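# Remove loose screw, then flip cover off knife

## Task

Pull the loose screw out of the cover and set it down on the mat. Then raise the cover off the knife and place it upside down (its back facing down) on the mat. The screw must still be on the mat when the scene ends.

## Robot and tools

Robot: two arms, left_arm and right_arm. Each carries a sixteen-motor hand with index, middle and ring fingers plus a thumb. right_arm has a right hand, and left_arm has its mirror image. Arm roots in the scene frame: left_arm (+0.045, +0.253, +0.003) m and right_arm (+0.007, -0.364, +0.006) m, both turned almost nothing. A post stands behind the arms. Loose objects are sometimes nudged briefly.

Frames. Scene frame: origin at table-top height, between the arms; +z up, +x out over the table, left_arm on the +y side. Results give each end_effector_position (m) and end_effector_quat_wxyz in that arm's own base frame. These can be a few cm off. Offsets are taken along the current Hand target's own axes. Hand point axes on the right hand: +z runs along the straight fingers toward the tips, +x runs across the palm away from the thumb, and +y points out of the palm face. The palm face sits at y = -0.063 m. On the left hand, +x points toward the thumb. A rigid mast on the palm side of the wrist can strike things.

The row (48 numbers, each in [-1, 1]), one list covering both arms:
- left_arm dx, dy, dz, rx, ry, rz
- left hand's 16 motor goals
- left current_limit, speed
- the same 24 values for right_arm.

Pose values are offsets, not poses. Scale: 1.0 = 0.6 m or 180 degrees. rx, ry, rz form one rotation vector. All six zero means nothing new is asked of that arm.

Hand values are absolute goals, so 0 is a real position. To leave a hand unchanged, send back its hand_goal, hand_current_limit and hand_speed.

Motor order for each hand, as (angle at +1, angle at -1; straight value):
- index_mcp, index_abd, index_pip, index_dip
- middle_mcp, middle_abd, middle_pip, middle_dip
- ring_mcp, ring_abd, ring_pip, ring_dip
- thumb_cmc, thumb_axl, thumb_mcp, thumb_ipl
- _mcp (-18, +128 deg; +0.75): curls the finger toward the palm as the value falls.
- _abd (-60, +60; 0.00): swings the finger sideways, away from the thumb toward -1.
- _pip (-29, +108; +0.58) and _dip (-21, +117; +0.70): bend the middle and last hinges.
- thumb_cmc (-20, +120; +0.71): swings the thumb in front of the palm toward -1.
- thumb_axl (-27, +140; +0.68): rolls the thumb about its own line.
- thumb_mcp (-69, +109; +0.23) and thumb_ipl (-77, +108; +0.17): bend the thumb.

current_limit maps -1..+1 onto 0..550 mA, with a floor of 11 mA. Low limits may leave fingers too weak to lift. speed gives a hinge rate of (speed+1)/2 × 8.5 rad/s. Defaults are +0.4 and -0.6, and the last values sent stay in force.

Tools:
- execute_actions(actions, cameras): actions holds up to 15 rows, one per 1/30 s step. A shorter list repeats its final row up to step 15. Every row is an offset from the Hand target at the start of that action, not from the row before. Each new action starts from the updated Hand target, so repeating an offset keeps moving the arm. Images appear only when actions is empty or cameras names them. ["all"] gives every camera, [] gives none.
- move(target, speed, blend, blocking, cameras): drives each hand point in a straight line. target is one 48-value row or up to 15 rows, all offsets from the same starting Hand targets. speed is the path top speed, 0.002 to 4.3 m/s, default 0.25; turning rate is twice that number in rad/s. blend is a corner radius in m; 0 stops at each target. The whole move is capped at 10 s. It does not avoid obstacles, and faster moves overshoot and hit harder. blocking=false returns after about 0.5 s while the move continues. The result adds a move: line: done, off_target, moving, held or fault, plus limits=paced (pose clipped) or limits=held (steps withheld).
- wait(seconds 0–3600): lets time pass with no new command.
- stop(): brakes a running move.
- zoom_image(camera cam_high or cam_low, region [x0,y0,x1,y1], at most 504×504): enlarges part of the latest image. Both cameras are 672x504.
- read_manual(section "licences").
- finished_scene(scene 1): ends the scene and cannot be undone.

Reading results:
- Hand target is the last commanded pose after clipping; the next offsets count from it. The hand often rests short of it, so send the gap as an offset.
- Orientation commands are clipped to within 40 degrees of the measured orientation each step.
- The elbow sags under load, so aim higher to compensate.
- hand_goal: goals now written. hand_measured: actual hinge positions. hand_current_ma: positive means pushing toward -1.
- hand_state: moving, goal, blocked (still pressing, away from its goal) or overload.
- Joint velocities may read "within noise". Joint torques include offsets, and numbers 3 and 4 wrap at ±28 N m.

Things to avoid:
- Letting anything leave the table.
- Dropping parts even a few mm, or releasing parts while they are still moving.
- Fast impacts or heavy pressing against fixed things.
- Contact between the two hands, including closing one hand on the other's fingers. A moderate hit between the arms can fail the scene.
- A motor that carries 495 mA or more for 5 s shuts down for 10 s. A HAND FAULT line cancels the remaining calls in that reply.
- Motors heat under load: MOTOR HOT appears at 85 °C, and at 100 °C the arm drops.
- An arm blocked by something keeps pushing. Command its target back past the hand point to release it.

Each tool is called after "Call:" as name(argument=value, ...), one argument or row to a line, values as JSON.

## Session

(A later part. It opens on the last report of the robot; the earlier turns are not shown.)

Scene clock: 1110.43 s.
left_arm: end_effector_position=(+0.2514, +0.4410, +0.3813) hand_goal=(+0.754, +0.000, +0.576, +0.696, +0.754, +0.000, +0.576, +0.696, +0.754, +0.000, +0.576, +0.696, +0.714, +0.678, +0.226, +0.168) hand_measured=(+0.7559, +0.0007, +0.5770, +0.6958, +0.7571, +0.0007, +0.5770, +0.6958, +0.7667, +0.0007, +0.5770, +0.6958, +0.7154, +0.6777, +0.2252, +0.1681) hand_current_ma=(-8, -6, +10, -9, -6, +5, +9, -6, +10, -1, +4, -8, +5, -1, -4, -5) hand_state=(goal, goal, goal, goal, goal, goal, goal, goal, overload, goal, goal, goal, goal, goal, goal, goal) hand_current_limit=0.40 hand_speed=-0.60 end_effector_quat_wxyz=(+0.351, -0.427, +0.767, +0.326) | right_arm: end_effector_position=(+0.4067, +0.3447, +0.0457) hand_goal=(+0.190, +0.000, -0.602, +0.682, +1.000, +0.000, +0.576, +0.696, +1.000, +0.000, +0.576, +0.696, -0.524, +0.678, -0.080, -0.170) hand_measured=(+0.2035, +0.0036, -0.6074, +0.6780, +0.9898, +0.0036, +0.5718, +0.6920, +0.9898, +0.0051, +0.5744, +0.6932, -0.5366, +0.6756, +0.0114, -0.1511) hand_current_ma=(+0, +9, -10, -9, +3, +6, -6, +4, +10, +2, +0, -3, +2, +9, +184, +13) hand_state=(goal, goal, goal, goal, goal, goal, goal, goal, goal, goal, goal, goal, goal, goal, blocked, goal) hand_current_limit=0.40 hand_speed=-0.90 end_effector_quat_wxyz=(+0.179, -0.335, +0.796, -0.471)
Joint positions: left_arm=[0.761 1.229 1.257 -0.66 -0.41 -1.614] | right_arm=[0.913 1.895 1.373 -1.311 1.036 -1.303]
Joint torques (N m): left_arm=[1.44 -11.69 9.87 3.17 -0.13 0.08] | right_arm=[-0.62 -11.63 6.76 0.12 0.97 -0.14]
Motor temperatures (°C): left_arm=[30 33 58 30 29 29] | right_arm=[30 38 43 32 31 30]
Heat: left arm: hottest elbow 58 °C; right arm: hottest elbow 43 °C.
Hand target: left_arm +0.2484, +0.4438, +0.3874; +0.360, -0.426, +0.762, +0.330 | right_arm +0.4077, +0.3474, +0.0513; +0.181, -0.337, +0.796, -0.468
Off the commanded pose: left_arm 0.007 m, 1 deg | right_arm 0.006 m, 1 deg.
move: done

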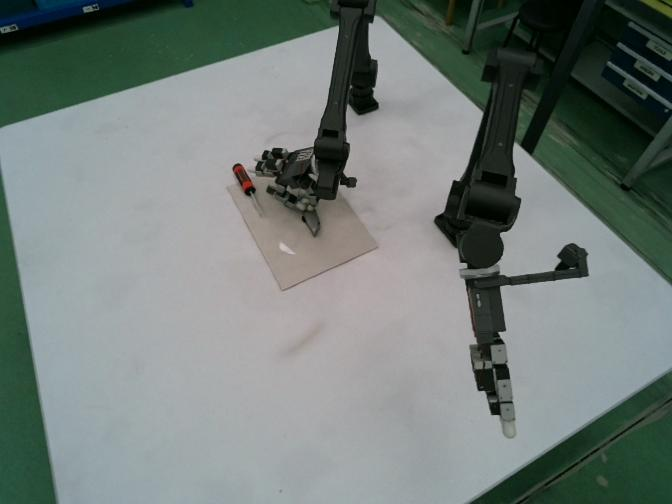

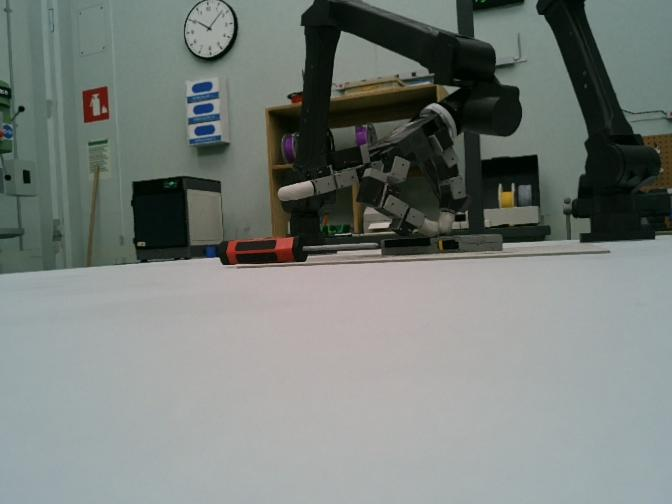

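Call:
move(
  target=[0,0,0,0,0,0,0.754,0,0.576,0.696,0.754,0,0.576,0.696,0.754,0,0.576,0.696,0.714,0.678,0.226,0.168,0.4,-0.6,0,0,0,0,0,0,0.110,0.0,-0.645,0.655,1.0,0,0.576,0.696,1.0,0,0.576,0.696,-0.524,0.678,-0.12,-0.19,0.4,-0.9],
  cameras=["all"],
  speed=0.05,
)

Call:
zoom_image(
  camera="cam_high",
  region=[285, 185, 325, 225],
)

Call:
zoom_image(
  camera="cam_low",
  region=[410, 200, 470, 250],
)

Scene clock: 1119.13 s.
left_arm: end_effector_position=(+0.2514, +0.4410, +0.3813) hand_goal=(+0.754, +0.000, +0.576, +0.696, +0.754, +0.000, +0.576, +0.696, +0.754, +0.000, +0.576, +0.696, +0.714, +0.678, +0.226, +0.168) hand_measured=(+0.7559, -0.0008, +0.5770, +0.6958, +0.7571, +0.0007, +0.5770, +0.6958, +0.7667, -0.0008, +0.5770, +0.6958, +0.7154, +0.6777, +0.2252, +0.1672) hand_current_ma=(-7, -6, -2, -9, -6, +6, +5, -5, +13, +1, +5, -7, +3, -1, -5, -7) hand_state=(goal, goal, goal, goal, goal, goal, goal, goal, overload, goal, goal, goal, goal, goal, goal, goal) hand_current_limit=0.40 hand_speed=-0.60 end_effector_quat_wxyz=(+0.351, -0.427, +0.767, +0.326) | right_arm: end_effector_position=(+0.4065, +0.3449, +0.0457) hand_goal=(+0.110, +0.000, -0.644, +0.656, +1.000, +0.000, +0.576, +0.696, +1.000, +0.000, +0.576, +0.696, -0.524, +0.678, -0.120, -0.190) hand_measured=(+0.2048, +0.0036, -0.6074, +0.6729, +0.9898, +0.0036, +0.5731, +0.6907, +0.9898, +0.0036, +0.5744, +0.6932, -0.5379, +0.6756, +0.0075, -0.1511) hand_current_ma=(+126, +15, +14, -8, +7, +5, -14, +2, +8, +3, -2, +0, +2, +5, +355, +40) hand_state=(blocked, goal, blocked, goal, goal, goal, goal, goal, goal, goal, goal, goal, goal, goal, blocked, blocked) hand_current_limit=0.40 hand_speed=-0.90 end_effector_quat_wxyz=(+0.179, -0.335, +0.796, -0.471)
Joint positions: left_arm=[0.761 1.229 1.257 -0.66 -0.41 -1.614] | right_arm=[0.913 1.895 1.373 -1.311 1.035 -1.303]
Joint torques (N m): left_arm=[0.91 -11.16 9.77 2.93 -0.11 0.14] | right_arm=[-0.62 -11.63 6.78 0.12 0.98 -0.13]
Motor temperatures (°C): left_arm=[30 33 58 30 29 29] | right_arm=[30 38 43 32 31 30]
Heat: left arm: hottest elbow 58 °C; right arm: hottest elbow 43 °C.
Hand target: left_arm +0.2484, +0.4438, +0.3874; +0.360, -0.426, +0.762, +0.330 | right_arm +0.4076, +0.3475, +0.0513; +0.181, -0.337, +0.796, -0.468
Off the commanded pose: left_arm 0.007 m, 1 deg | right_arm 0.006 m, 1 deg.
move: done

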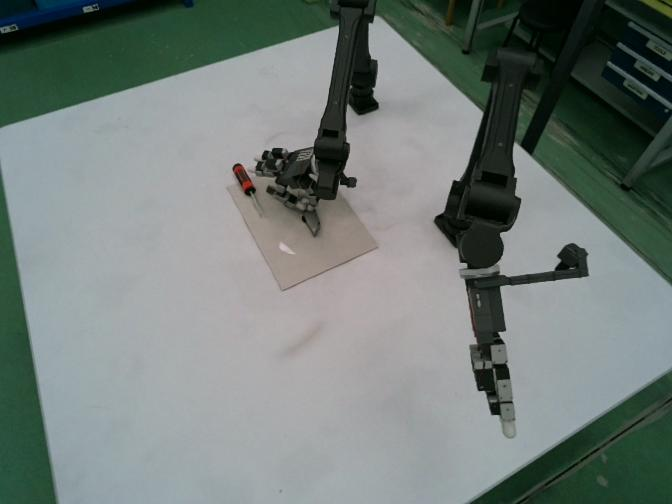

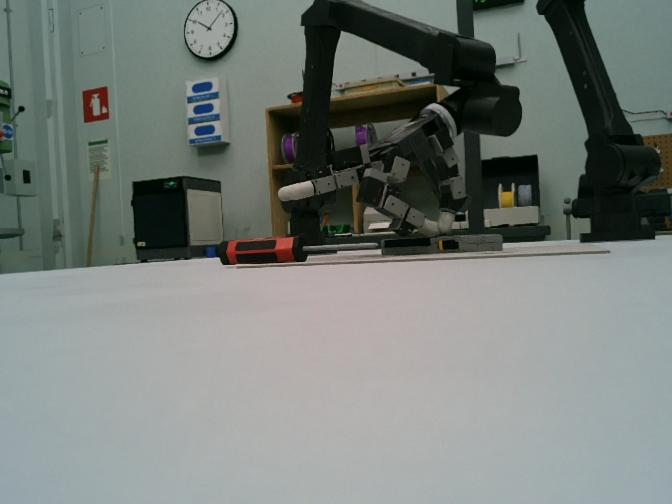

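Scaled by 12.600 from the camera's image (finer frame: 960x720).

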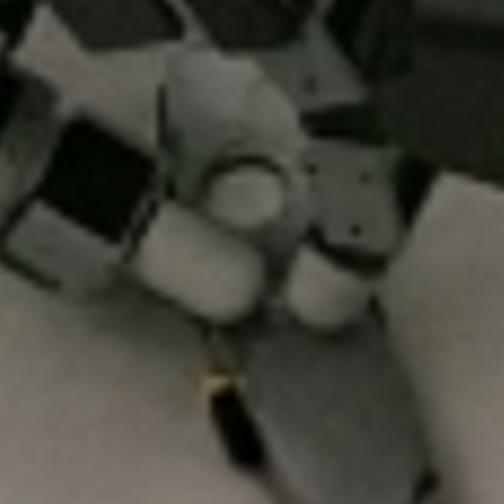

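Scaled by 8.400 from the camera's image (finer frame: 960x720).

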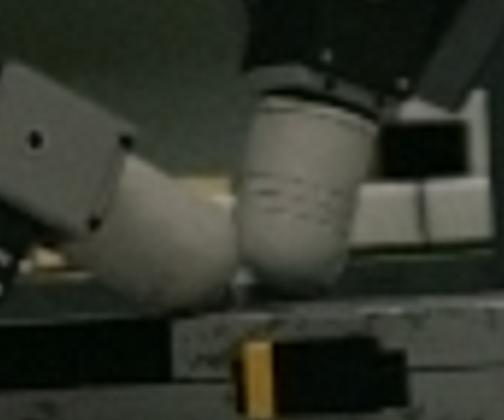

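Call:
move(
  target=[0,0,0,0,0,0,0.754,0,0.576,0.696,0.754,0,0.576,0.696,0.754,0,0.576,0.696,0.714,0.678,0.226,0.168,0.4,-0.6,-0.0057,-0.0288,-0.0175,-0.0018,-0.0063,0.0109,0.110,0.0,-0.645,0.655,1.0,0,0.576,0.696,1.0,0,0.576,0.696,-0.524,0.678,-0.12,-0.19,0.4,-0.9],
  cameras=["all"],
  speed=0.02,
)

Call:
zoom_image(
  camera="cam_high",
  region=[285, 185, 325, 225],
)

Call:
zoom_image(
  camera="cam_low",
  region=[410, 200, 470, 250],
)

Scene clock: 1127.53 s.
left_arm: end_effector_position=(+0.2514, +0.4410, +0.3813) hand_goal=(+0.754, +0.000, +0.576, +0.696, +0.754, +0.000, +0.576, +0.696, +0.754, +0.000, +0.576, +0.696, +0.714, +0.678, +0.226, +0.168) hand_measured=(+0.7559, +0.0007, +0.5757, +0.6958, +0.7571, -0.0008, +0.5770, +0.6958, +0.7667, -0.0008, +0.5757, +0.6958, +0.7154, +0.6777, +0.2252, +0.1672) hand_current_ma=(-8, -7, -4, -8, +0, +8, +7, -8, +12, -4, +10, -11, +2, -4, -6, -9) hand_state=(goal, goal, goal, goal, goal, goal, goal, goal, overload, goal, goal, goal, goal, goal, goal, goal) hand_current_limit=0.40 hand_speed=-0.60 end_effector_quat_wxyz=(+0.351, -0.427, +0.767, +0.326) | right_arm: end_effector_position=(+0.4071, +0.3466, +0.0561) hand_goal=(+0.110, +0.000, -0.644, +0.656, +1.000, +0.000, +0.576, +0.696, +1.000, +0.000, +0.576, +0.696, -0.524, +0.678, -0.120, -0.190) hand_measured=(+0.1770, +0.0036, -0.6189, +0.6678, +0.9898, +0.0021, +0.5718, +0.6920, +0.9898, +0.0036, +0.5744, +0.6932, -0.5379, +0.6735, -0.0044, -0.1511) hand_current_ma=(+60, +10, +4, -12, +3, +3, -11, +1, +5, +6, -3, -2, +1, +3, +290, +41) hand_state=(blocked, goal, blocked, goal, goal, goal, goal, goal, goal, goal, goal, goal, goal, goal, blocked, blocked) hand_current_limit=0.40 hand_speed=-0.90 end_effector_quat_wxyz=(+0.186, -0.330, +0.800, -0.466)
Joint positions: left_arm=[0.761 1.229 1.257 -0.66 -0.41 -1.614] | right_arm=[0.914 1.874 1.373 -1.311 1.033 -1.303]
Joint torques (N m): left_arm=[1.44 -11.63 10.02 3.14 -0.15 0.1] | right_arm=[-0.67 -12.63 7.13 0.12 1.08 -0.13]
Motor temperatures (°C): left_arm=[30 33 58 30 29 29] | right_arm=[30 39 43 32 31 30]
Heat: left arm: hottest elbow 58 °C; right arm: hottest elbow 43 °C.
Hand target: left_arm +0.2484, +0.4438, +0.3874; +0.360, -0.426, +0.762, +0.330 | right_arm +0.4101, +0.3506, +0.0714; +0.196, -0.328, +0.802, -0.459
Off the commanded pose: left_arm 0.007 m, 1 deg | right_arm 0.016 m, 1 deg.
move: off_target (right_arm)

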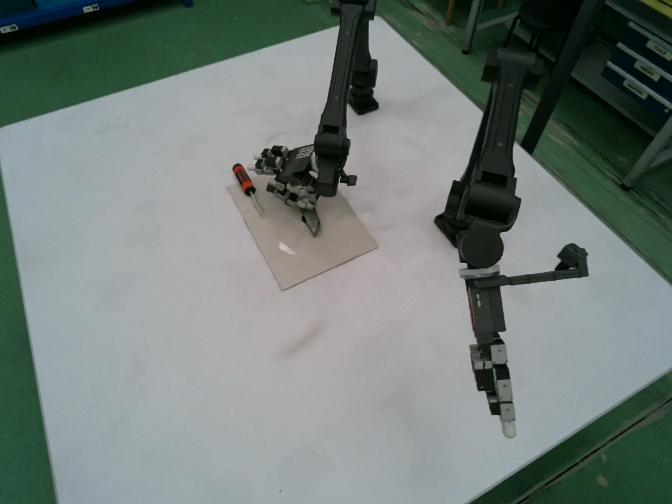

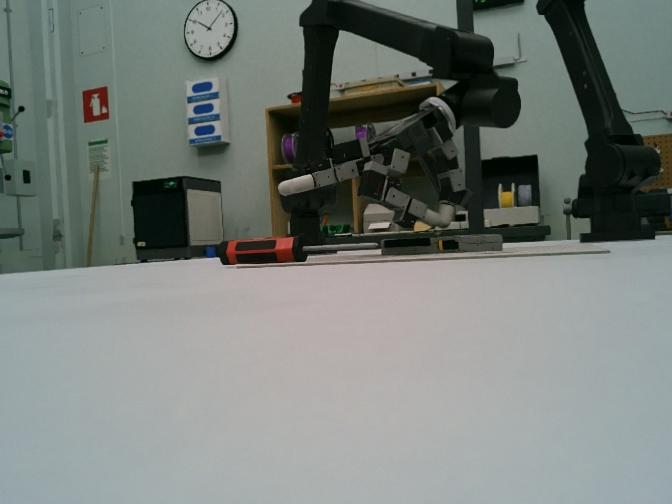

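Scaled by 12.600 from the camera's image (finer frame: 960x720).

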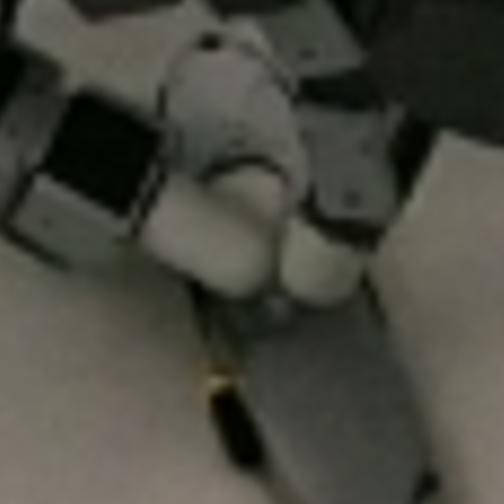

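Scaled by 8.400 from the camera's image (finer frame: 960x720).

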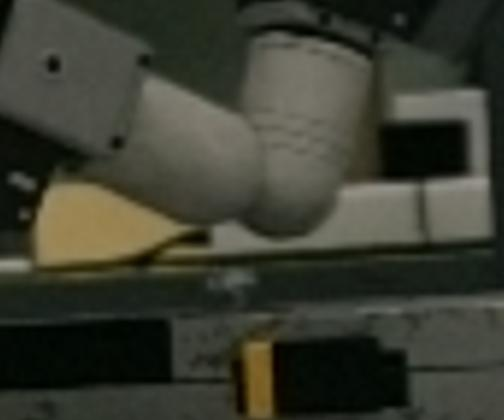

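Call:
move(
  target=[0,0,0,0,0,0,0.754,0,0.576,0.696,0.754,0,0.576,0.696,0.754,0,0.576,0.696,0.714,0.678,0.226,0.168,0.4,-0.6,0,0,0,0.0153,0,0,0.235,0.0,-0.622,0.681,1.0,0,0.576,0.696,1.0,0,0.576,0.696,-0.51,0.678,0.09,-0.15,0.4,-0.8],
  cameras=["all"],
  speed=0.05,
)

Call:
zoom_image(
  camera="cam_high",
  region=[285, 185, 325, 225],
)

Call:
zoom_image(
  camera="cam_low",
  region=[410, 200, 470, 250],
)

Scene clock: 1188.07 s.
left_arm: end_effector_position=(+0.2514, +0.4410, +0.3813) hand_goal=(+0.754, +0.000, +0.576, +0.696, +0.754, +0.000, +0.576, +0.696, +0.754, +0.000, +0.576, +0.696, +0.714, +0.678, +0.226, +0.168) hand_measured=(+0.7559, +0.0007, +0.5770, +0.6958, +0.7559, +0.0007, +0.5770, +0.6958, +0.7667, +0.0007, +0.5770, +0.6958, +0.7154, +0.6777, +0.2252, +0.1681) hand_current_ma=(-3, -4, +3, -6, -1, +8, +8, -6, +10, +0, +12, -12, +3, -3, -3, -8) hand_state=(goal, goal, goal, goal, goal, goal, goal, goal, overload, goal, goal, goal, goal, goal, goal, goal) hand_current_limit=0.40 hand_speed=-0.60 end_effector_quat_wxyz=(+0.351, -0.427, +0.767, +0.326) | right_arm: end_effector_position=(+0.4079, +0.3426, +0.0612) hand_goal=(+0.236, +0.000, -0.622, +0.682, +1.000, +0.000, +0.576, +0.696, +1.000, +0.000, +0.576, +0.696, -0.510, +0.678, +0.090, -0.150) hand_measured=(+0.2313, +0.0051, -0.6189, +0.6805, +0.9898, +0.0021, +0.5718, +0.6907, +0.9898, +0.0036, +0.5744, +0.6932, -0.5140, +0.6746, +0.0886, -0.1473) hand_current_ma=(-6, +11, -4, -8, +8, +6, -8, +0, +9, +7, -3, -1, +6, +6, -2, +4) hand_state=(goal, goal, goal, goal, goal, goal, goal, goal, goal, goal, goal, goal, goal, goal, goal, goal) hand_current_limit=0.40 hand_speed=-0.80 end_effector_quat_wxyz=(+0.193, -0.331, +0.788, -0.482)
Joint positions: left_arm=[0.761 1.229 1.257 -0.66 -0.41 -1.614] | right_arm=[0.92 1.874 1.373 -1.337 1.073 -1.285]
Joint torques (N m): left_arm=[1.44 -11.58 9.84 3.15 -0.12 0.13] | right_arm=[0.03 -11.34 7.77 -0.35 1.19 0.23]
Motor temperatures (°C): left_arm=[30 33 59 30 29 29] | right_arm=[30 38 44 32 32 30]
Heat: left arm: hottest elbow 59 °C; right arm: hottest elbow 44 °C.
Hand target: left_arm +0.2484, +0.4438, +0.3874; +0.360, -0.426, +0.762, +0.330 | right_arm +0.4101, +0.3506, +0.0714; +0.204, -0.324, +0.790, -0.479
Off the commanded pose: left_arm 0.007 m, 1 deg | right_arm 0.013 m, 2 deg.
move: off_target (right_arm)

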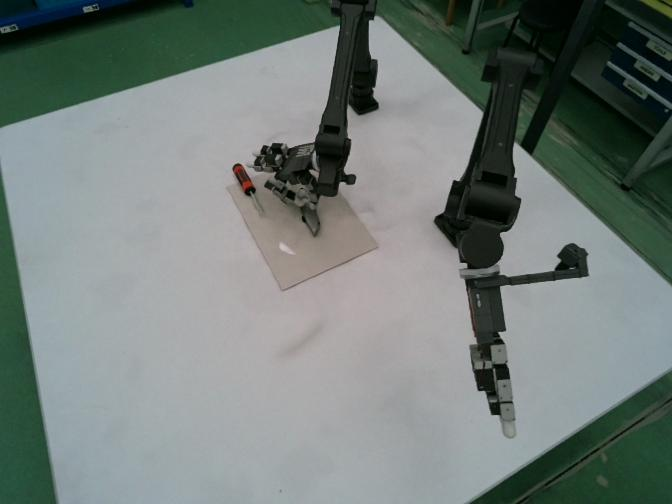

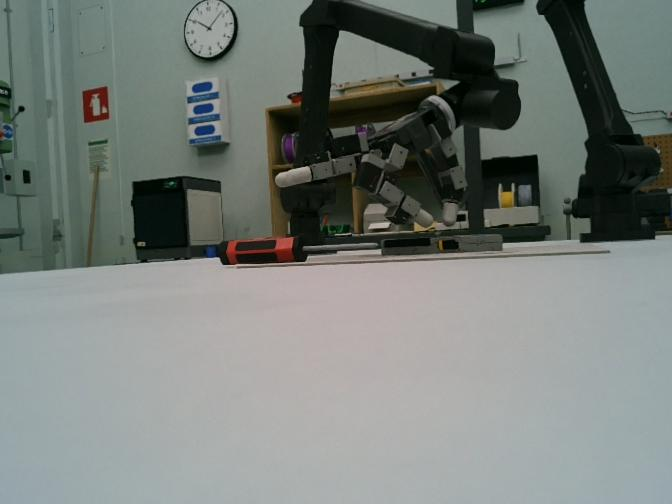

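Scaled by 12.600 from the camera's image (finer frame: 960x720).

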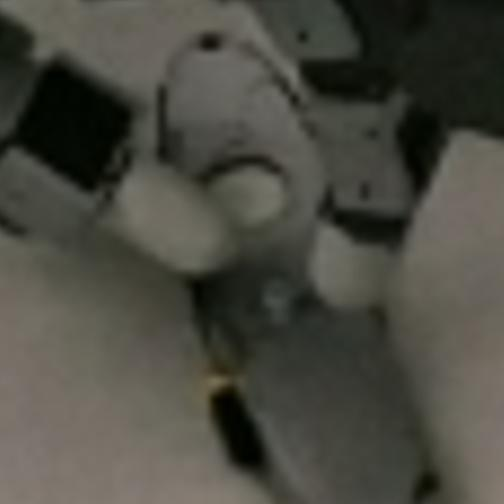

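Scaled by 8.400 from the camera's image (finer frame: 960x720).

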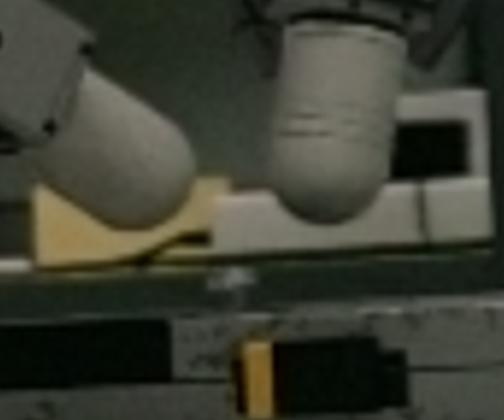

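Call:
move(
  target=[0,0,0,0,0,0,0.754,0,0.576,0.696,0.754,0,0.576,0.696,0.754,0,0.576,0.696,0.714,0.678,0.226,0.168,0.4,-0.6,0.0078,0.0395,0.02405,0.0024,0.0087,-0.0150,0.235,0.1,-0.622,0.681,1.0,0,0.576,0.696,1.0,0,0.576,0.696,-0.51,0.678,0.09,-0.15,0.4,-0.8],
  cameras=["all"],
  speed=0.05,
)

Call:
zoom_image(
  camera="cam_high",
  region=[285, 185, 325, 225],
)

Call:
zoom_image(
  camera="cam_low",
  region=[410, 200, 470, 250],
)

Scene clock: 1204.30 s.
left_arm: end_effector_position=(+0.2514, +0.4410, +0.3813) hand_goal=(+0.754, +0.000, +0.576, +0.696, +0.754, +0.000, +0.576, +0.696, +0.754, +0.000, +0.576, +0.696, +0.714, +0.678, +0.226, +0.168) hand_measured=(+0.7559, -0.0008, +0.5770, +0.6958, +0.7571, +0.0007, +0.5770, +0.6958, +0.7667, -0.0008, +0.5770, +0.6958, +0.7154, +0.6777, +0.2252, +0.1672) hand_current_ma=(-8, -5, +4, -7, -1, +9, +3, -7, +8, -8, +1, -4, +7, -1, -8, -9) hand_state=(goal, goal, goal, goal, goal, goal, goal, goal, overload, goal, goal, goal, goal, goal, goal, goal) hand_current_limit=0.40 hand_speed=-0.60 end_effector_quat_wxyz=(+0.351, -0.427, +0.767, +0.326) | right_arm: end_effector_position=(+0.4074, +0.3409, +0.0478) hand_goal=(+0.236, +0.100, -0.622, +0.682, +1.000, +0.000, +0.576, +0.696, +1.000, +0.000, +0.576, +0.696, -0.510, +0.678, +0.090, -0.150) hand_measured=(+0.2313, +0.0959, -0.6189, +0.6780, +0.9886, +0.0051, +0.5718, +0.6920, +0.9886, +0.0051, +0.5744, +0.6932, -0.5203, +0.6746, +0.0916, -0.1549) hand_current_ma=(-8, +6, -5, -10, +10, +6, -10, +3, +4, +0, -1, -3, +9, +3, -4, +1) hand_state=(goal, goal, goal, goal, goal, goal, goal, goal, goal, goal, goal, goal, goal, goal, goal, goal) hand_current_limit=0.40 hand_speed=-0.80 end_effector_quat_wxyz=(+0.185, -0.335, +0.784, -0.489)
Joint positions: left_arm=[0.761 1.229 1.257 -0.66 -0.41 -1.614] | right_arm=[0.921 1.902 1.373 -1.339 1.078 -1.279]
Joint torques (N m): left_arm=[0.67 -12.28 9.91 3.04 -0.11 0.09] | right_arm=[-0.21 -9.17 7.58 -0.43 0.98 0.13]
Motor temperatures (°C): left_arm=[30 33 59 30 29 28] | right_arm=[30 38 44 32 32 30]
Heat: left arm: hottest elbow 59 °C; right arm: hottest elbow 44 °C.
Hand target: left_arm +0.2484, +0.4438, +0.3874; +0.360, -0.426, +0.762, +0.330 | right_arm +0.4083, +0.3462, +0.0437; +0.183, -0.335, +0.783, -0.491
Off the commanded pose: left_arm 0.007 m, 1 deg | right_arm 0.007 m, 0 deg.
move: done

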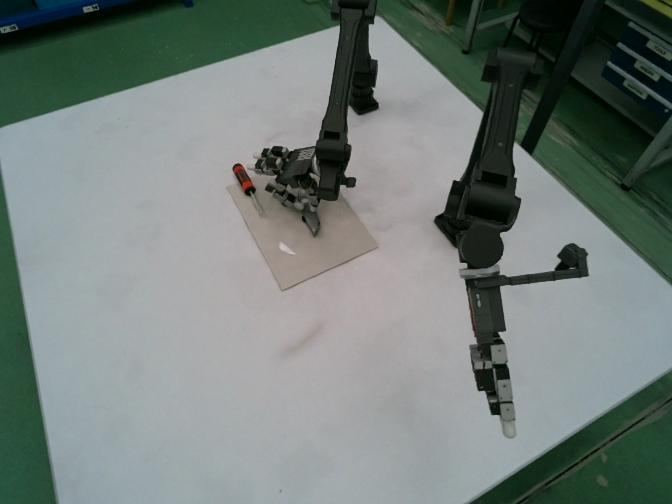

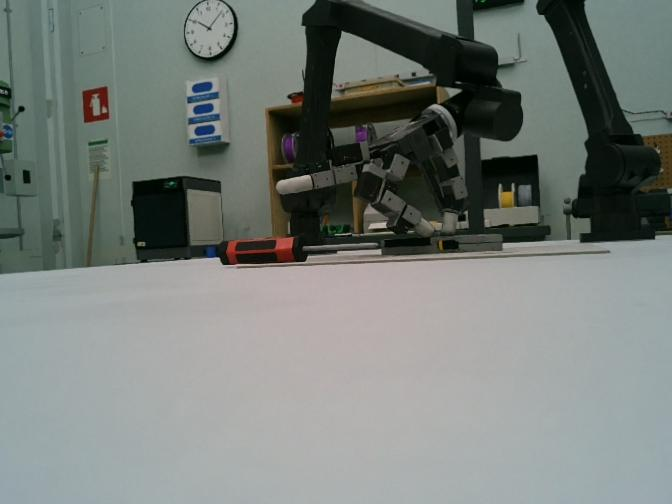

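Scaled by 12.600 from the camera's image (finer frame: 960x720).

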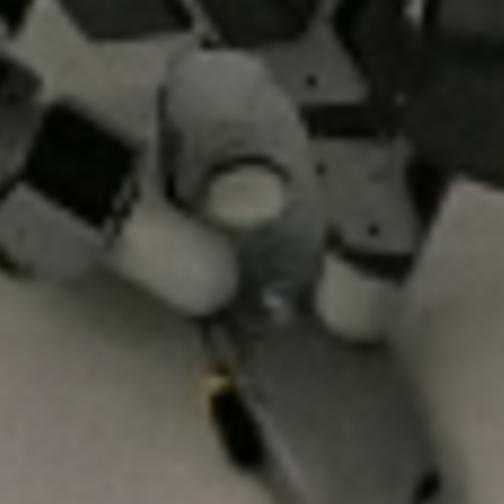

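Scaled by 8.400 from the camera's image (finer frame: 960x720).

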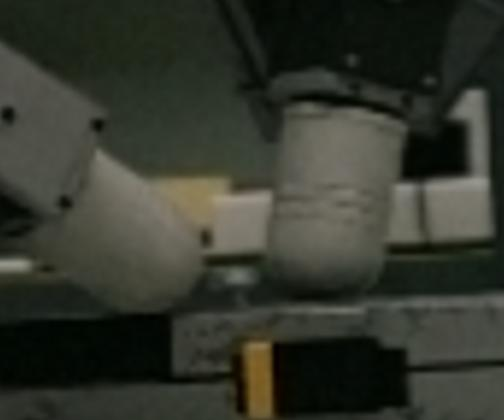

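Call:
move(
  target=[0,0,0,0,0,0,0.754,0,0.576,0.696,0.754,0,0.576,0.696,0.754,0,0.576,0.696,0.714,0.678,0.226,0.168,0.4,-0.6,0.00057,0.0029,0.00175,0.00017,0.00063,-0.0011,0.182,0.1,-0.583,0.681,1.0,0,0.576,0.696,1.0,0,0.576,0.696,-0.515,0.678,0.055,-0.15,0.4,-0.9],
  cameras=["all"],
  speed=0.05,
)

Call:
zoom_image(
  camera="cam_high",
  region=[285, 185, 325, 225],
)

Call:
zoom_image(
  camera="cam_low",
  region=[410, 200, 470, 250],
)

Scene clock: 1217.23 s.
left_arm: end_effector_position=(+0.2514, +0.4410, +0.3813) hand_goal=(+0.754, +0.000, +0.576, +0.696, +0.754, +0.000, +0.576, +0.696, +0.754, +0.000, +0.576, +0.696, +0.714, +0.678, +0.226, +0.168) hand_measured=(+0.7559, +0.0007, +0.5770, +0.6958, +0.7559, +0.0007, +0.5770, +0.6958, +0.7667, +0.0007, +0.5770, +0.6958, +0.7154, +0.6777, +0.2252, +0.1672) hand_current_ma=(-6, -6, +0, -8, -2, +4, +4, -7, +8, -2, +4, -5, -1, +0, -9, -2) hand_state=(goal, goal, goal, goal, goal, goal, goal, goal, overload, goal, goal, goal, goal, goal, goal, goal) hand_current_limit=0.40 hand_speed=-0.60 end_effector_quat_wxyz=(+0.351, -0.427, +0.767, +0.326) | right_arm: end_effector_position=(+0.4070, +0.3415, +0.0479) hand_goal=(+0.182, +0.100, -0.582, +0.682, +1.000, +0.000, +0.576, +0.696, +1.000, +0.000, +0.576, +0.696, -0.514, +0.678, +0.056, -0.150) hand_measured=(+0.1818, +0.0959, -0.5843, +0.6780, +0.9898, +0.0051, +0.5718, +0.6920, +0.9886, +0.0036, +0.5744, +0.6932, -0.5203, +0.6746, +0.0817, -0.1492) hand_current_ma=(-4, +8, -3, -9, +8, +2, -8, -3, +5, -2, +2, -2, +12, +11, +11, +4) hand_state=(goal, goal, goal, goal, goal, goal, goal, goal, goal, goal, goal, goal, goal, goal, blocked, goal) hand_current_limit=0.40 hand_speed=-0.90 end_effector_quat_wxyz=(+0.185, -0.335, +0.784, -0.489)
Joint positions: left_arm=[0.761 1.229 1.257 -0.66 -0.41 -1.614] | right_arm=[0.922 1.902 1.373 -1.339 1.078 -1.278]
Joint torques (N m): left_arm=[1.03 -11.87 9.81 3.15 -0.11 0.15] | right_arm=[-0.38 -9.11 7.54 -0.4 0.97 0.12]
Motor temperatures (°C): left_arm=[30 33 59 30 29 28] | right_arm=[30 38 44 32 32 30]
Heat: left arm: hottest elbow 59 °C; right arm: hottest elbow 44 °C.
Hand target: left_arm +0.2484, +0.4438, +0.3874; +0.360, -0.426, +0.762, +0.330 | right_arm +0.4082, +0.3457, +0.0417; +0.182, -0.336, +0.783, -0.492
Off the commanded pose: left_arm 0.007 m, 1 deg | right_arm 0.008 m, 1 deg.
move: done

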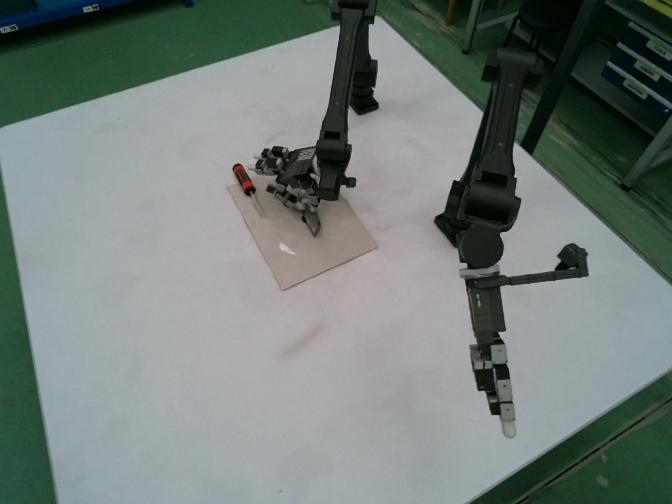

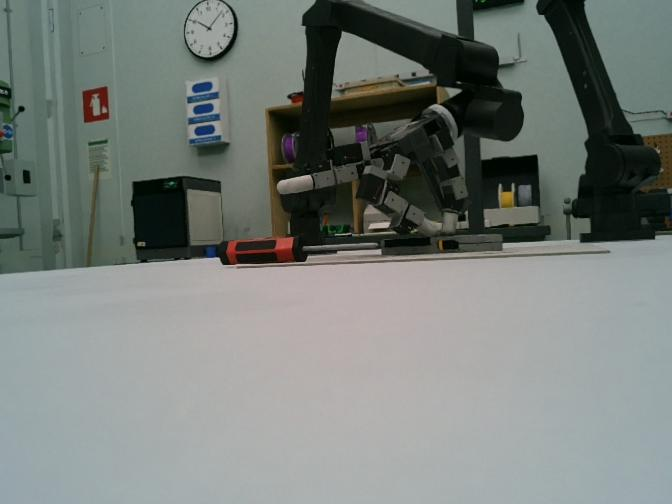

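Scaled by 12.600 from the camera's image (finer frame: 960x720).

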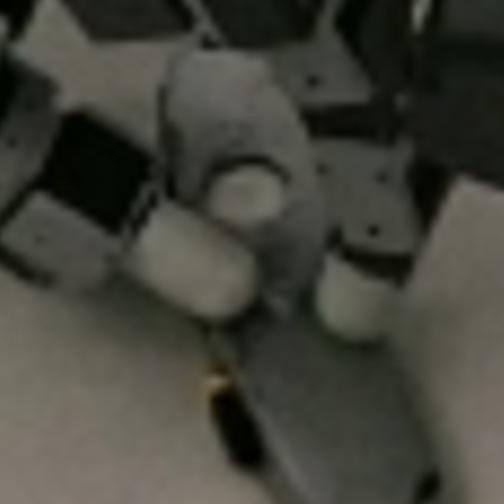

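Scaled by 8.400 from the camera's image (finer frame: 960x720).

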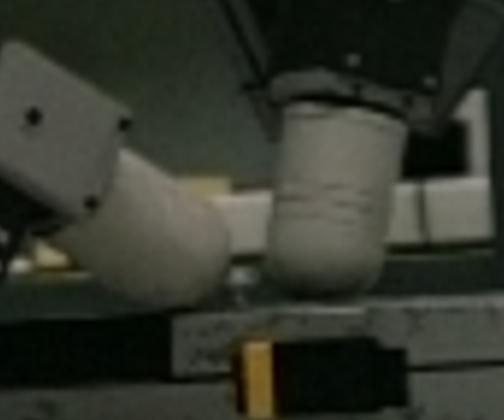

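Call:
move(
  target=[0,0,0,0,0,0,0.754,0,0.576,0.696,0.754,0,0.576,0.696,0.754,0,0.576,0.696,0.714,0.678,0.226,0.168,0.4,-0.6,0,0,0,0,0,0,0.172,0.1,-0.580,0.681,1.0,0,0.576,0.696,1.0,0,0.576,0.696,-0.515,0.678,-0.02,-0.15,0.4,-0.9],
  cameras=["all"],
  speed=0.05,
)

Call:
zoom_image(
  camera="cam_high",
  region=[285, 185, 325, 225],
)

Call:
zoom_image(
  camera="cam_low",
  region=[410, 200, 470, 250],
)

Scene clock: 1336.00 s.
left_arm: end_effector_position=(+0.2514, +0.4410, +0.3813) hand_goal=(+0.754, +0.000, +0.576, +0.696, +0.754, +0.000, +0.576, +0.696, +0.754, +0.000, +0.576, +0.696, +0.714, +0.678, +0.226, +0.168) hand_measured=(+0.7559, +0.0007, +0.5770, +0.6958, +0.7571, +0.0007, +0.5770, +0.6958, +0.7667, +0.0007, +0.5770, +0.6958, +0.7154, +0.6777, +0.2252, +0.1672) hand_current_ma=(-7, -12, +3, +0, -7, +5, +8, -5, +5, +0, +2, -7, +10, -1, -8, -7) hand_state=(goal, goal, goal, goal, goal, goal, goal, goal, overload, goal, goal, goal, goal, goal, goal, goal) hand_current_limit=0.40 hand_speed=-0.60 end_effector_quat_wxyz=(+0.351, -0.427, +0.767, +0.326) | right_arm: end_effector_position=(+0.4051, +0.3438, +0.0478) hand_goal=(+0.172, +0.100, -0.580, +0.682, +1.000, +0.000, +0.576, +0.696, +1.000, +0.000, +0.576, +0.696, -0.514, +0.678, -0.020, -0.150) hand_measured=(+0.1782, +0.0959, -0.5830, +0.6780, +0.9898, +0.0036, +0.5718, +0.6920, +0.9898, +0.0036, +0.5744, +0.6932, -0.5203, +0.6746, +0.0411, -0.1415) hand_current_ma=(-11, +10, -1, -10, +4, +1, -10, +2, +11, +2, -3, -2, +2, +9, +83, +6) hand_state=(goal, goal, goal, goal, goal, goal, goal, goal, goal, goal, goal, goal, goal, goal, blocked, goal) hand_current_limit=0.40 hand_speed=-0.90 end_effector_quat_wxyz=(+0.187, -0.336, +0.783, -0.488)
Joint positions: left_arm=[0.761 1.229 1.257 -0.66 -0.41 -1.614] | right_arm=[0.927 1.902 1.373 -1.339 1.077 -1.276]
Joint torques (N m): left_arm=[1.38 -11.58 9.96 2.97 -0.13 0.07] | right_arm=[-0.91 -9.17 7.56 -0.42 1.01 0.11]
Motor temperatures (°C): left_arm=[29 33 60 30 29 28] | right_arm=[30 37 45 32 31 30]
Heat: left arm: hottest elbow 60 °C; right arm: hottest elbow 45 °C.
Hand target: left_arm +0.2484, +0.4438, +0.3874; +0.360, -0.426, +0.762, +0.330 | right_arm +0.4082, +0.3457, +0.0417; +0.182, -0.336, +0.783, -0.492
Off the commanded pose: left_arm 0.007 m, 1 deg | right_arm 0.007 m, 1 deg.
move: done

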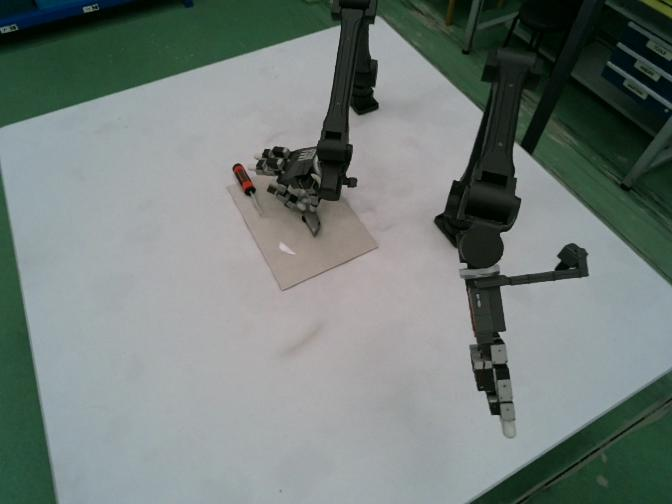

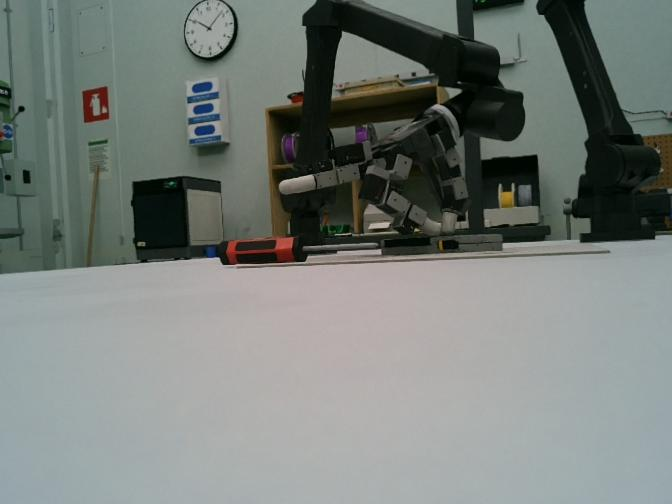

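Scaled by 12.600 from the camera's image (finer frame: 960x720).

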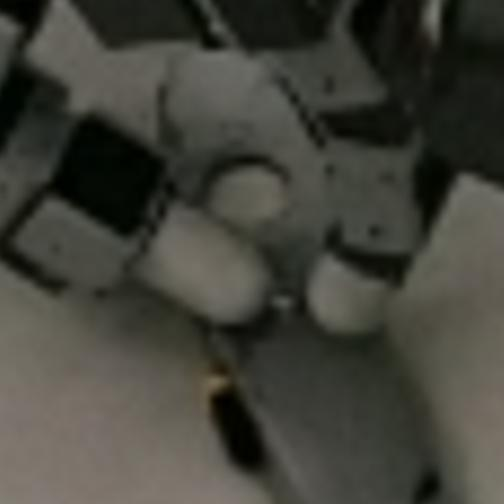

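Scaled by 8.400 from the camera's image (finer frame: 960x720).

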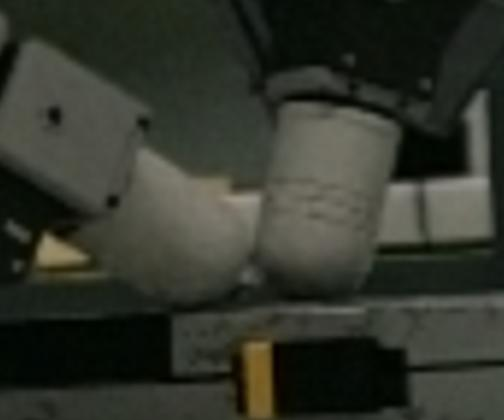

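Call:
move(
  target=[0,0,0,0,0,0,0.754,0,0.576,0.696,0.754,0,0.576,0.696,0.754,0,0.576,0.696,0.714,0.678,0.226,0.168,0.4,-0.6,0,0,0,0,0,0,0.160,0.1,-0.580,0.681,1.0,0,0.576,0.696,1.0,0,0.576,0.696,-0.515,0.678,-0.07,-0.15,0.4,-0.9],
  cameras=[],
  speed=0.05,
)

Call:
move(
  target=[0,0,0,0,0,0,0.754,0,0.576,0.696,0.754,0,0.576,0.696,0.754,0,0.576,0.696,0.714,0.678,0.226,0.168,0.4,-0.6,0,0,0,0,0,0,0.050,0.1,-0.625,0.640,1.0,0,0.576,0.696,1.0,0,0.576,0.696,-0.515,0.678,-0.13,-0.18,0.6,-0.9],
  cameras=["all"],
  speed=0.05,
)

Call:
zoom_image(
  camera="cam_high",
  region=[285, 185, 325, 225],
)

Call:
zoom_image(
  camera="cam_low",
  region=[410, 200, 470, 250],
)

Scene clock: 1344.77 s.
left_arm: end_effector_position=(+0.2514, +0.4410, +0.3813) hand_goal=(+0.754, +0.000, +0.576, +0.696, +0.754, +0.000, +0.576, +0.696, +0.754, +0.000, +0.576, +0.696, +0.714, +0.678, +0.226, +0.168) hand_measured=(+0.7559, +0.0007, +0.5770, +0.6958, +0.7559, +0.0007, +0.5770, +0.6958, +0.7667, -0.0008, +0.5770, +0.6958, +0.7154, +0.6777, +0.2252, +0.1672) hand_current_ma=(-10, -7, +0, -8, +0, +10, +11, -4, +4, +2, +2, -5, +3, -3, -10, -3) hand_state=(goal, goal, goal, goal, goal, goal, goal, goal, overload, goal, goal, goal, goal, goal, goal, goal) hand_current_limit=0.40 hand_speed=-0.60 end_effector_quat_wxyz=(+0.351, -0.427, +0.767, +0.326) | right_arm: end_effector_position=(+0.4052, +0.3439, +0.0479) hand_goal=(+0.160, +0.100, -0.580, +0.682, +1.000, +0.000, +0.576, +0.696, +1.000, +0.000, +0.576, +0.696, -0.514, +0.678, -0.070, -0.150) hand_measured=(+0.1782, +0.0959, -0.5804, +0.6805, +0.9898, +0.0051, +0.5718, +0.6920, +0.9898, +0.0036, +0.5744, +0.6932, -0.5203, +0.6746, +0.0134, -0.1368) hand_current_ma=(-2, +15, -7, -8, +6, +5, -8, +2, +4, +0, +1, -1, +9, +5, +154, +5) hand_state=(goal, goal, goal, goal, goal, goal, goal, goal, goal, goal, goal, goal, goal, goal, blocked, goal) hand_current_limit=0.40 hand_speed=-0.90 end_effector_quat_wxyz=(+0.187, -0.336, +0.783, -0.488)
Joint positions: left_arm=[0.761 1.229 1.257 -0.66 -0.41 -1.614] | right_arm=[0.927 1.902 1.373 -1.339 1.077 -1.275]
Joint torques (N m): left_arm=[0.73 -12.04 9.92 3.19 -0.14 0.1] | right_arm=[-0.91 -9.17 7.56 -0.42 1.01 0.1]
Motor temperatures (°C): left_arm=[29 33 60 30 29 28] | right_arm=[30 37 45 31 31 30]
Heat: left arm: hottest elbow 60 °C; right arm: hottest elbow 45 °C.
Hand target: left_arm +0.2484, +0.4438, +0.3874; +0.360, -0.426, +0.762, +0.330 | right_arm +0.4082, +0.3457, +0.0417; +0.182, -0.336, +0.783, -0.492
Off the commanded pose: left_arm 0.007 m, 1 deg | right_arm 0.007 m, 1 deg.
move: done

Scene clock: 1345.27 s.
left_arm: end_effector_position=(+0.2514, +0.4410, +0.3813) hand_goal=(+0.754, +0.000, +0.576, +0.696, +0.754, +0.000, +0.576, +0.696, +0.754, +0.000, +0.576, +0.696, +0.714, +0.678, +0.226, +0.168) hand_measured=(+0.7559, +0.0007, +0.5757, +0.6958, +0.7559, +0.0007, +0.5770, +0.6958, +0.7667, +0.0007, +0.5770, +0.6958, +0.7154, +0.6767, +0.2252, +0.1672) hand_current_ma=(-4, -6, +2, -1, -1, +3, +12, -3, +11, -1, +6, -12, +7, +2, -8, -1) hand_state=(goal, goal, goal, goal, goal, goal, goal, goal, overload, goal, goal, goal, goal, goal, goal, goal) hand_current_limit=0.40 hand_speed=-0.60 end_effector_quat_wxyz=(+0.351, -0.427, +0.767, +0.326) | right_arm: end_effector_position=(+0.4050, +0.3445, +0.0479) hand_goal=(+0.050, +0.100, -0.624, +0.640, +1.000, +0.000, +0.576, +0.696, +1.000, +0.000, +0.576, +0.696, -0.514, +0.678, -0.130, -0.180) hand_measured=(+0.1517, +0.1003, -0.6074, +0.6499, +0.9898, +0.0036, +0.5718, +0.6920, +0.9886, +0.0036, +0.5744, +0.6932, -0.5228, +0.6746, -0.0004, -0.1358) hand_current_ma=(+154, +10, +2, -7, +8, +7, -5, +8, +9, +4, -2, -4, +9, +5, +367, +48) hand_state=(blocked, goal, goal, goal, goal, goal, goal, goal, goal, goal, goal, goal, goal, goal, blocked, blocked) hand_current_limit=0.60 hand_speed=-0.90 end_effector_quat_wxyz=(+0.188, -0.335, +0.784, -0.488)
Joint positions: left_arm=[0.761 1.229 1.257 -0.66 -0.41 -1.614] | right_arm=[0.929 1.902 1.373 -1.339 1.077 -1.272]
Joint torques (N m): left_arm=[1.03 -12.34 9.85 2.82 -0.12 0.1] | right_arm=[-1.03 -9.17 7.54 -0.4 1.03 0.07]
Motor temperatures (°C): left_arm=[29 33 60 30 29 28] | right_arm=[30 37 45 31 31 30]
Heat: left arm: hottest elbow 60 °C; right arm: hottest elbow 45 °C.
Hand target: left_arm +0.2484, +0.4438, +0.3874; +0.360, -0.426, +0.762, +0.330 | right_arm +0.4082, +0.3457, +0.0417; +0.182, -0.336, +0.783, -0.492
Off the commanded pose: left_arm 0.007 m, 1 deg | right_arm 0.007 m, 1 deg.
move: done

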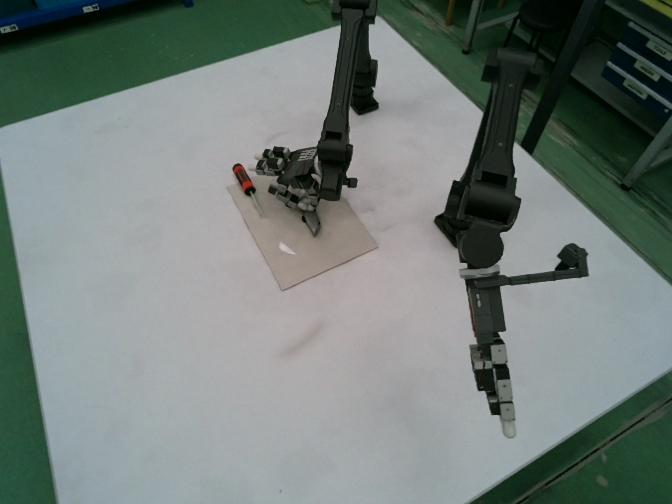

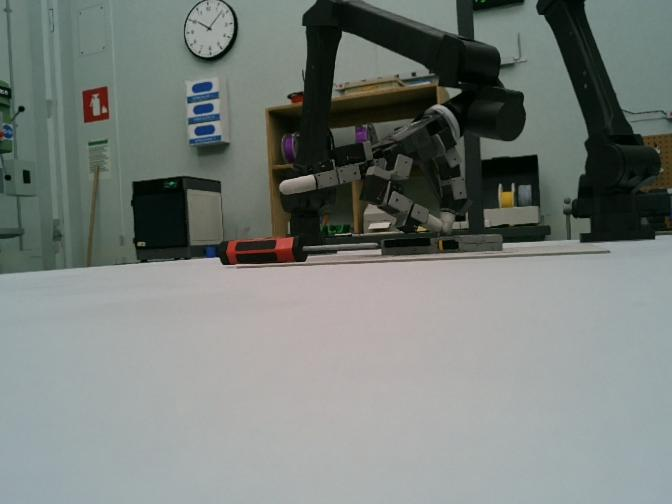

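Scaled by 12.600 from the camera's image (finer frame: 960x720).

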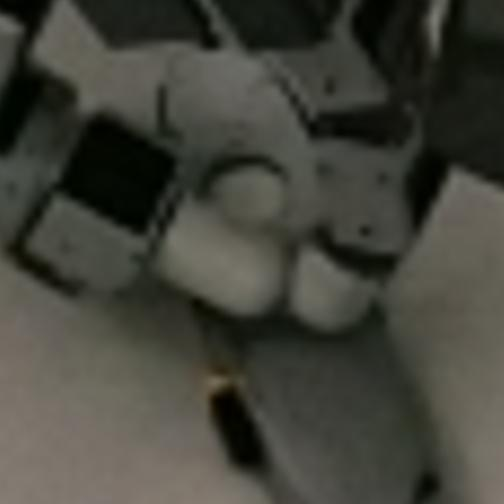

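Scaled by 8.400 from the camera's image (finer frame: 960x720).

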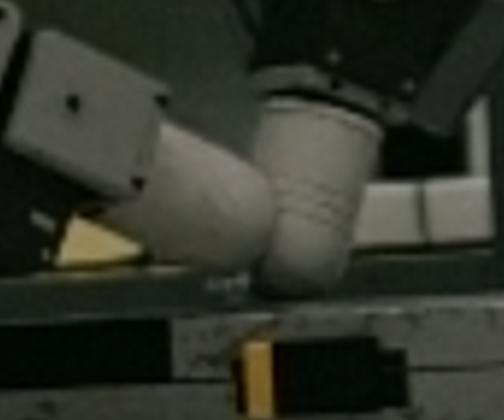

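Call:
move(
  target=[0,0,0,0,0,0,0.754,0,0.576,0.696,0.754,0,0.576,0.696,0.754,0,0.576,0.696,0.714,0.678,0.226,0.168,0.4,-0.6,0,0,0,0,0,0,0.225,0.1,-0.608,0.681,1.0,0,0.576,0.696,1.0,0,0.576,0.696,-0.515,0.678,0.09,-0.15,0.4,-0.8],
  cameras=["all"],
  speed=0.05,
)

Call:
zoom_image(
  camera="cam_high",
  region=[285, 185, 325, 225],
)

Call:
zoom_image(
  camera="cam_low",
  region=[410, 200, 470, 250],
)

Scene clock: 1364.13 s.
left_arm: end_effector_position=(+0.2514, +0.4410, +0.3813) hand_goal=(+0.754, +0.000, +0.576, +0.696, +0.754, +0.000, +0.576, +0.696, +0.754, +0.000, +0.576, +0.696, +0.714, +0.678, +0.226, +0.168) hand_measured=(+0.7559, +0.0007, +0.5757, +0.6958, +0.7559, +0.0007, +0.5770, +0.6958, +0.7667, +0.0007, +0.5770, +0.6958, +0.7154, +0.6767, +0.2252, +0.1681) hand_current_ma=(-4, -7, -2, -4, -2, +3, +12, -6, +8, +0, +6, -10, +10, -6, -12, -5) hand_state=(goal, goal, goal, goal, goal, goal, goal, goal, overload, goal, goal, goal, goal, goal, goal, goal) hand_current_limit=0.40 hand_speed=-0.60 end_effector_quat_wxyz=(+0.351, -0.427, +0.767, +0.326) | right_arm: end_effector_position=(+0.4064, +0.3432, +0.0481) hand_goal=(+0.226, +0.100, -0.608, +0.682, +1.000, +0.000, +0.576, +0.696, +1.000, +0.000, +0.576, +0.696, -0.514, +0.678, +0.090, -0.150) hand_measured=(+0.2180, +0.1018, -0.6099, +0.6780, +0.9898, +0.0036, +0.5718, +0.6907, +0.9886, +0.0036, +0.5757, +0.6932, -0.5228, +0.6746, +0.0599, -0.1596) hand_current_ma=(-11, +7, -3, -8, +10, +5, -10, +10, +8, +4, -5, +0, +10, +6, -25, -1) hand_state=(goal, goal, goal, goal, goal, goal, goal, goal, goal, goal, goal, goal, goal, goal, blocked, goal) hand_current_limit=0.40 hand_speed=-0.80 end_effector_quat_wxyz=(+0.188, -0.334, +0.783, -0.489)
Joint positions: left_arm=[0.761 1.229 1.257 -0.66 -0.41 -1.614] | right_arm=[0.926 1.902 1.373 -1.339 1.08 -1.272]
Joint torques (N m): left_arm=[0.73 -11.4 10.04 3.11 -0.12 0.13] | right_arm=[-0.73 -9.17 7.54 -0.42 0.88 0.07]
Motor temperatures (°C): left_arm=[29 33 60 30 29 28] | right_arm=[30 37 45 31 31 30]
Heat: left arm: hottest elbow 60 °C; right arm: hottest elbow 45 °C.
Hand target: left_arm +0.2484, +0.4438, +0.3874; +0.360, -0.426, +0.762, +0.330 | right_arm +0.4081, +0.3458, +0.0416; +0.182, -0.336, +0.783, -0.491
Off the commanded pose: left_arm 0.007 m, 1 deg | right_arm 0.007 m, 1 deg.
move: done

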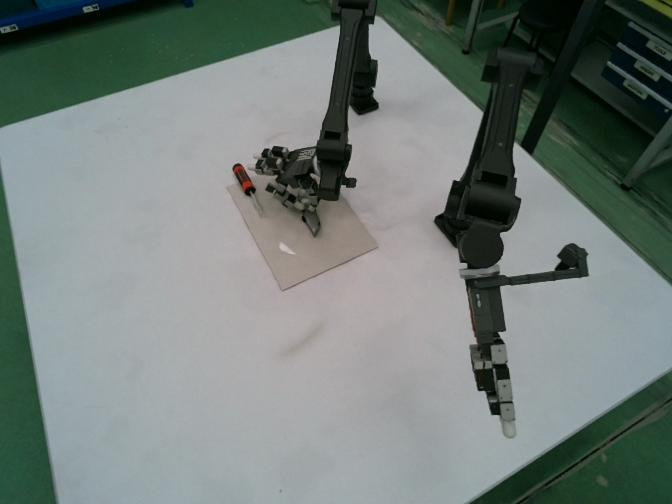

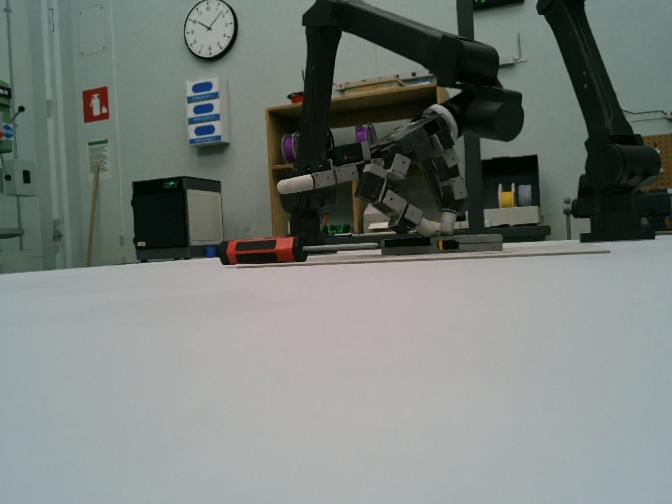

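Scaled by 12.600 from the camera's image (finer frame: 960x720).

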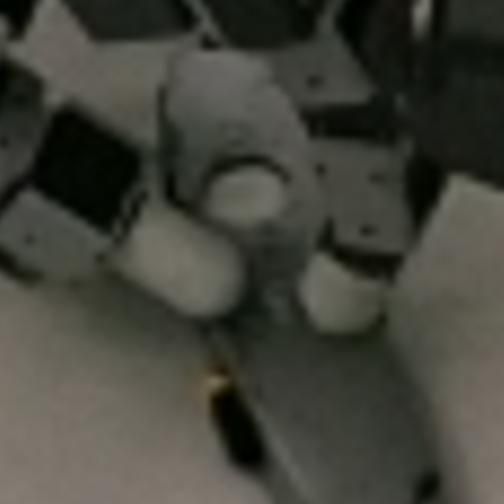

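Scaled by 8.400 from the camera's image (finer frame: 960x720).

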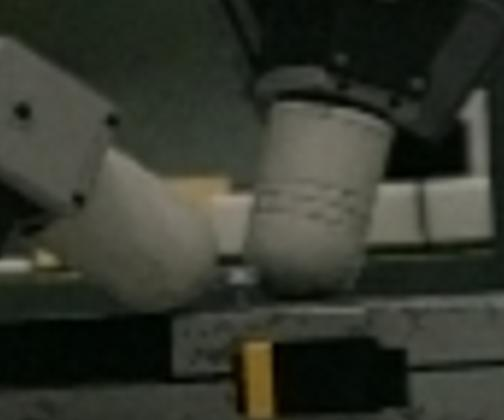

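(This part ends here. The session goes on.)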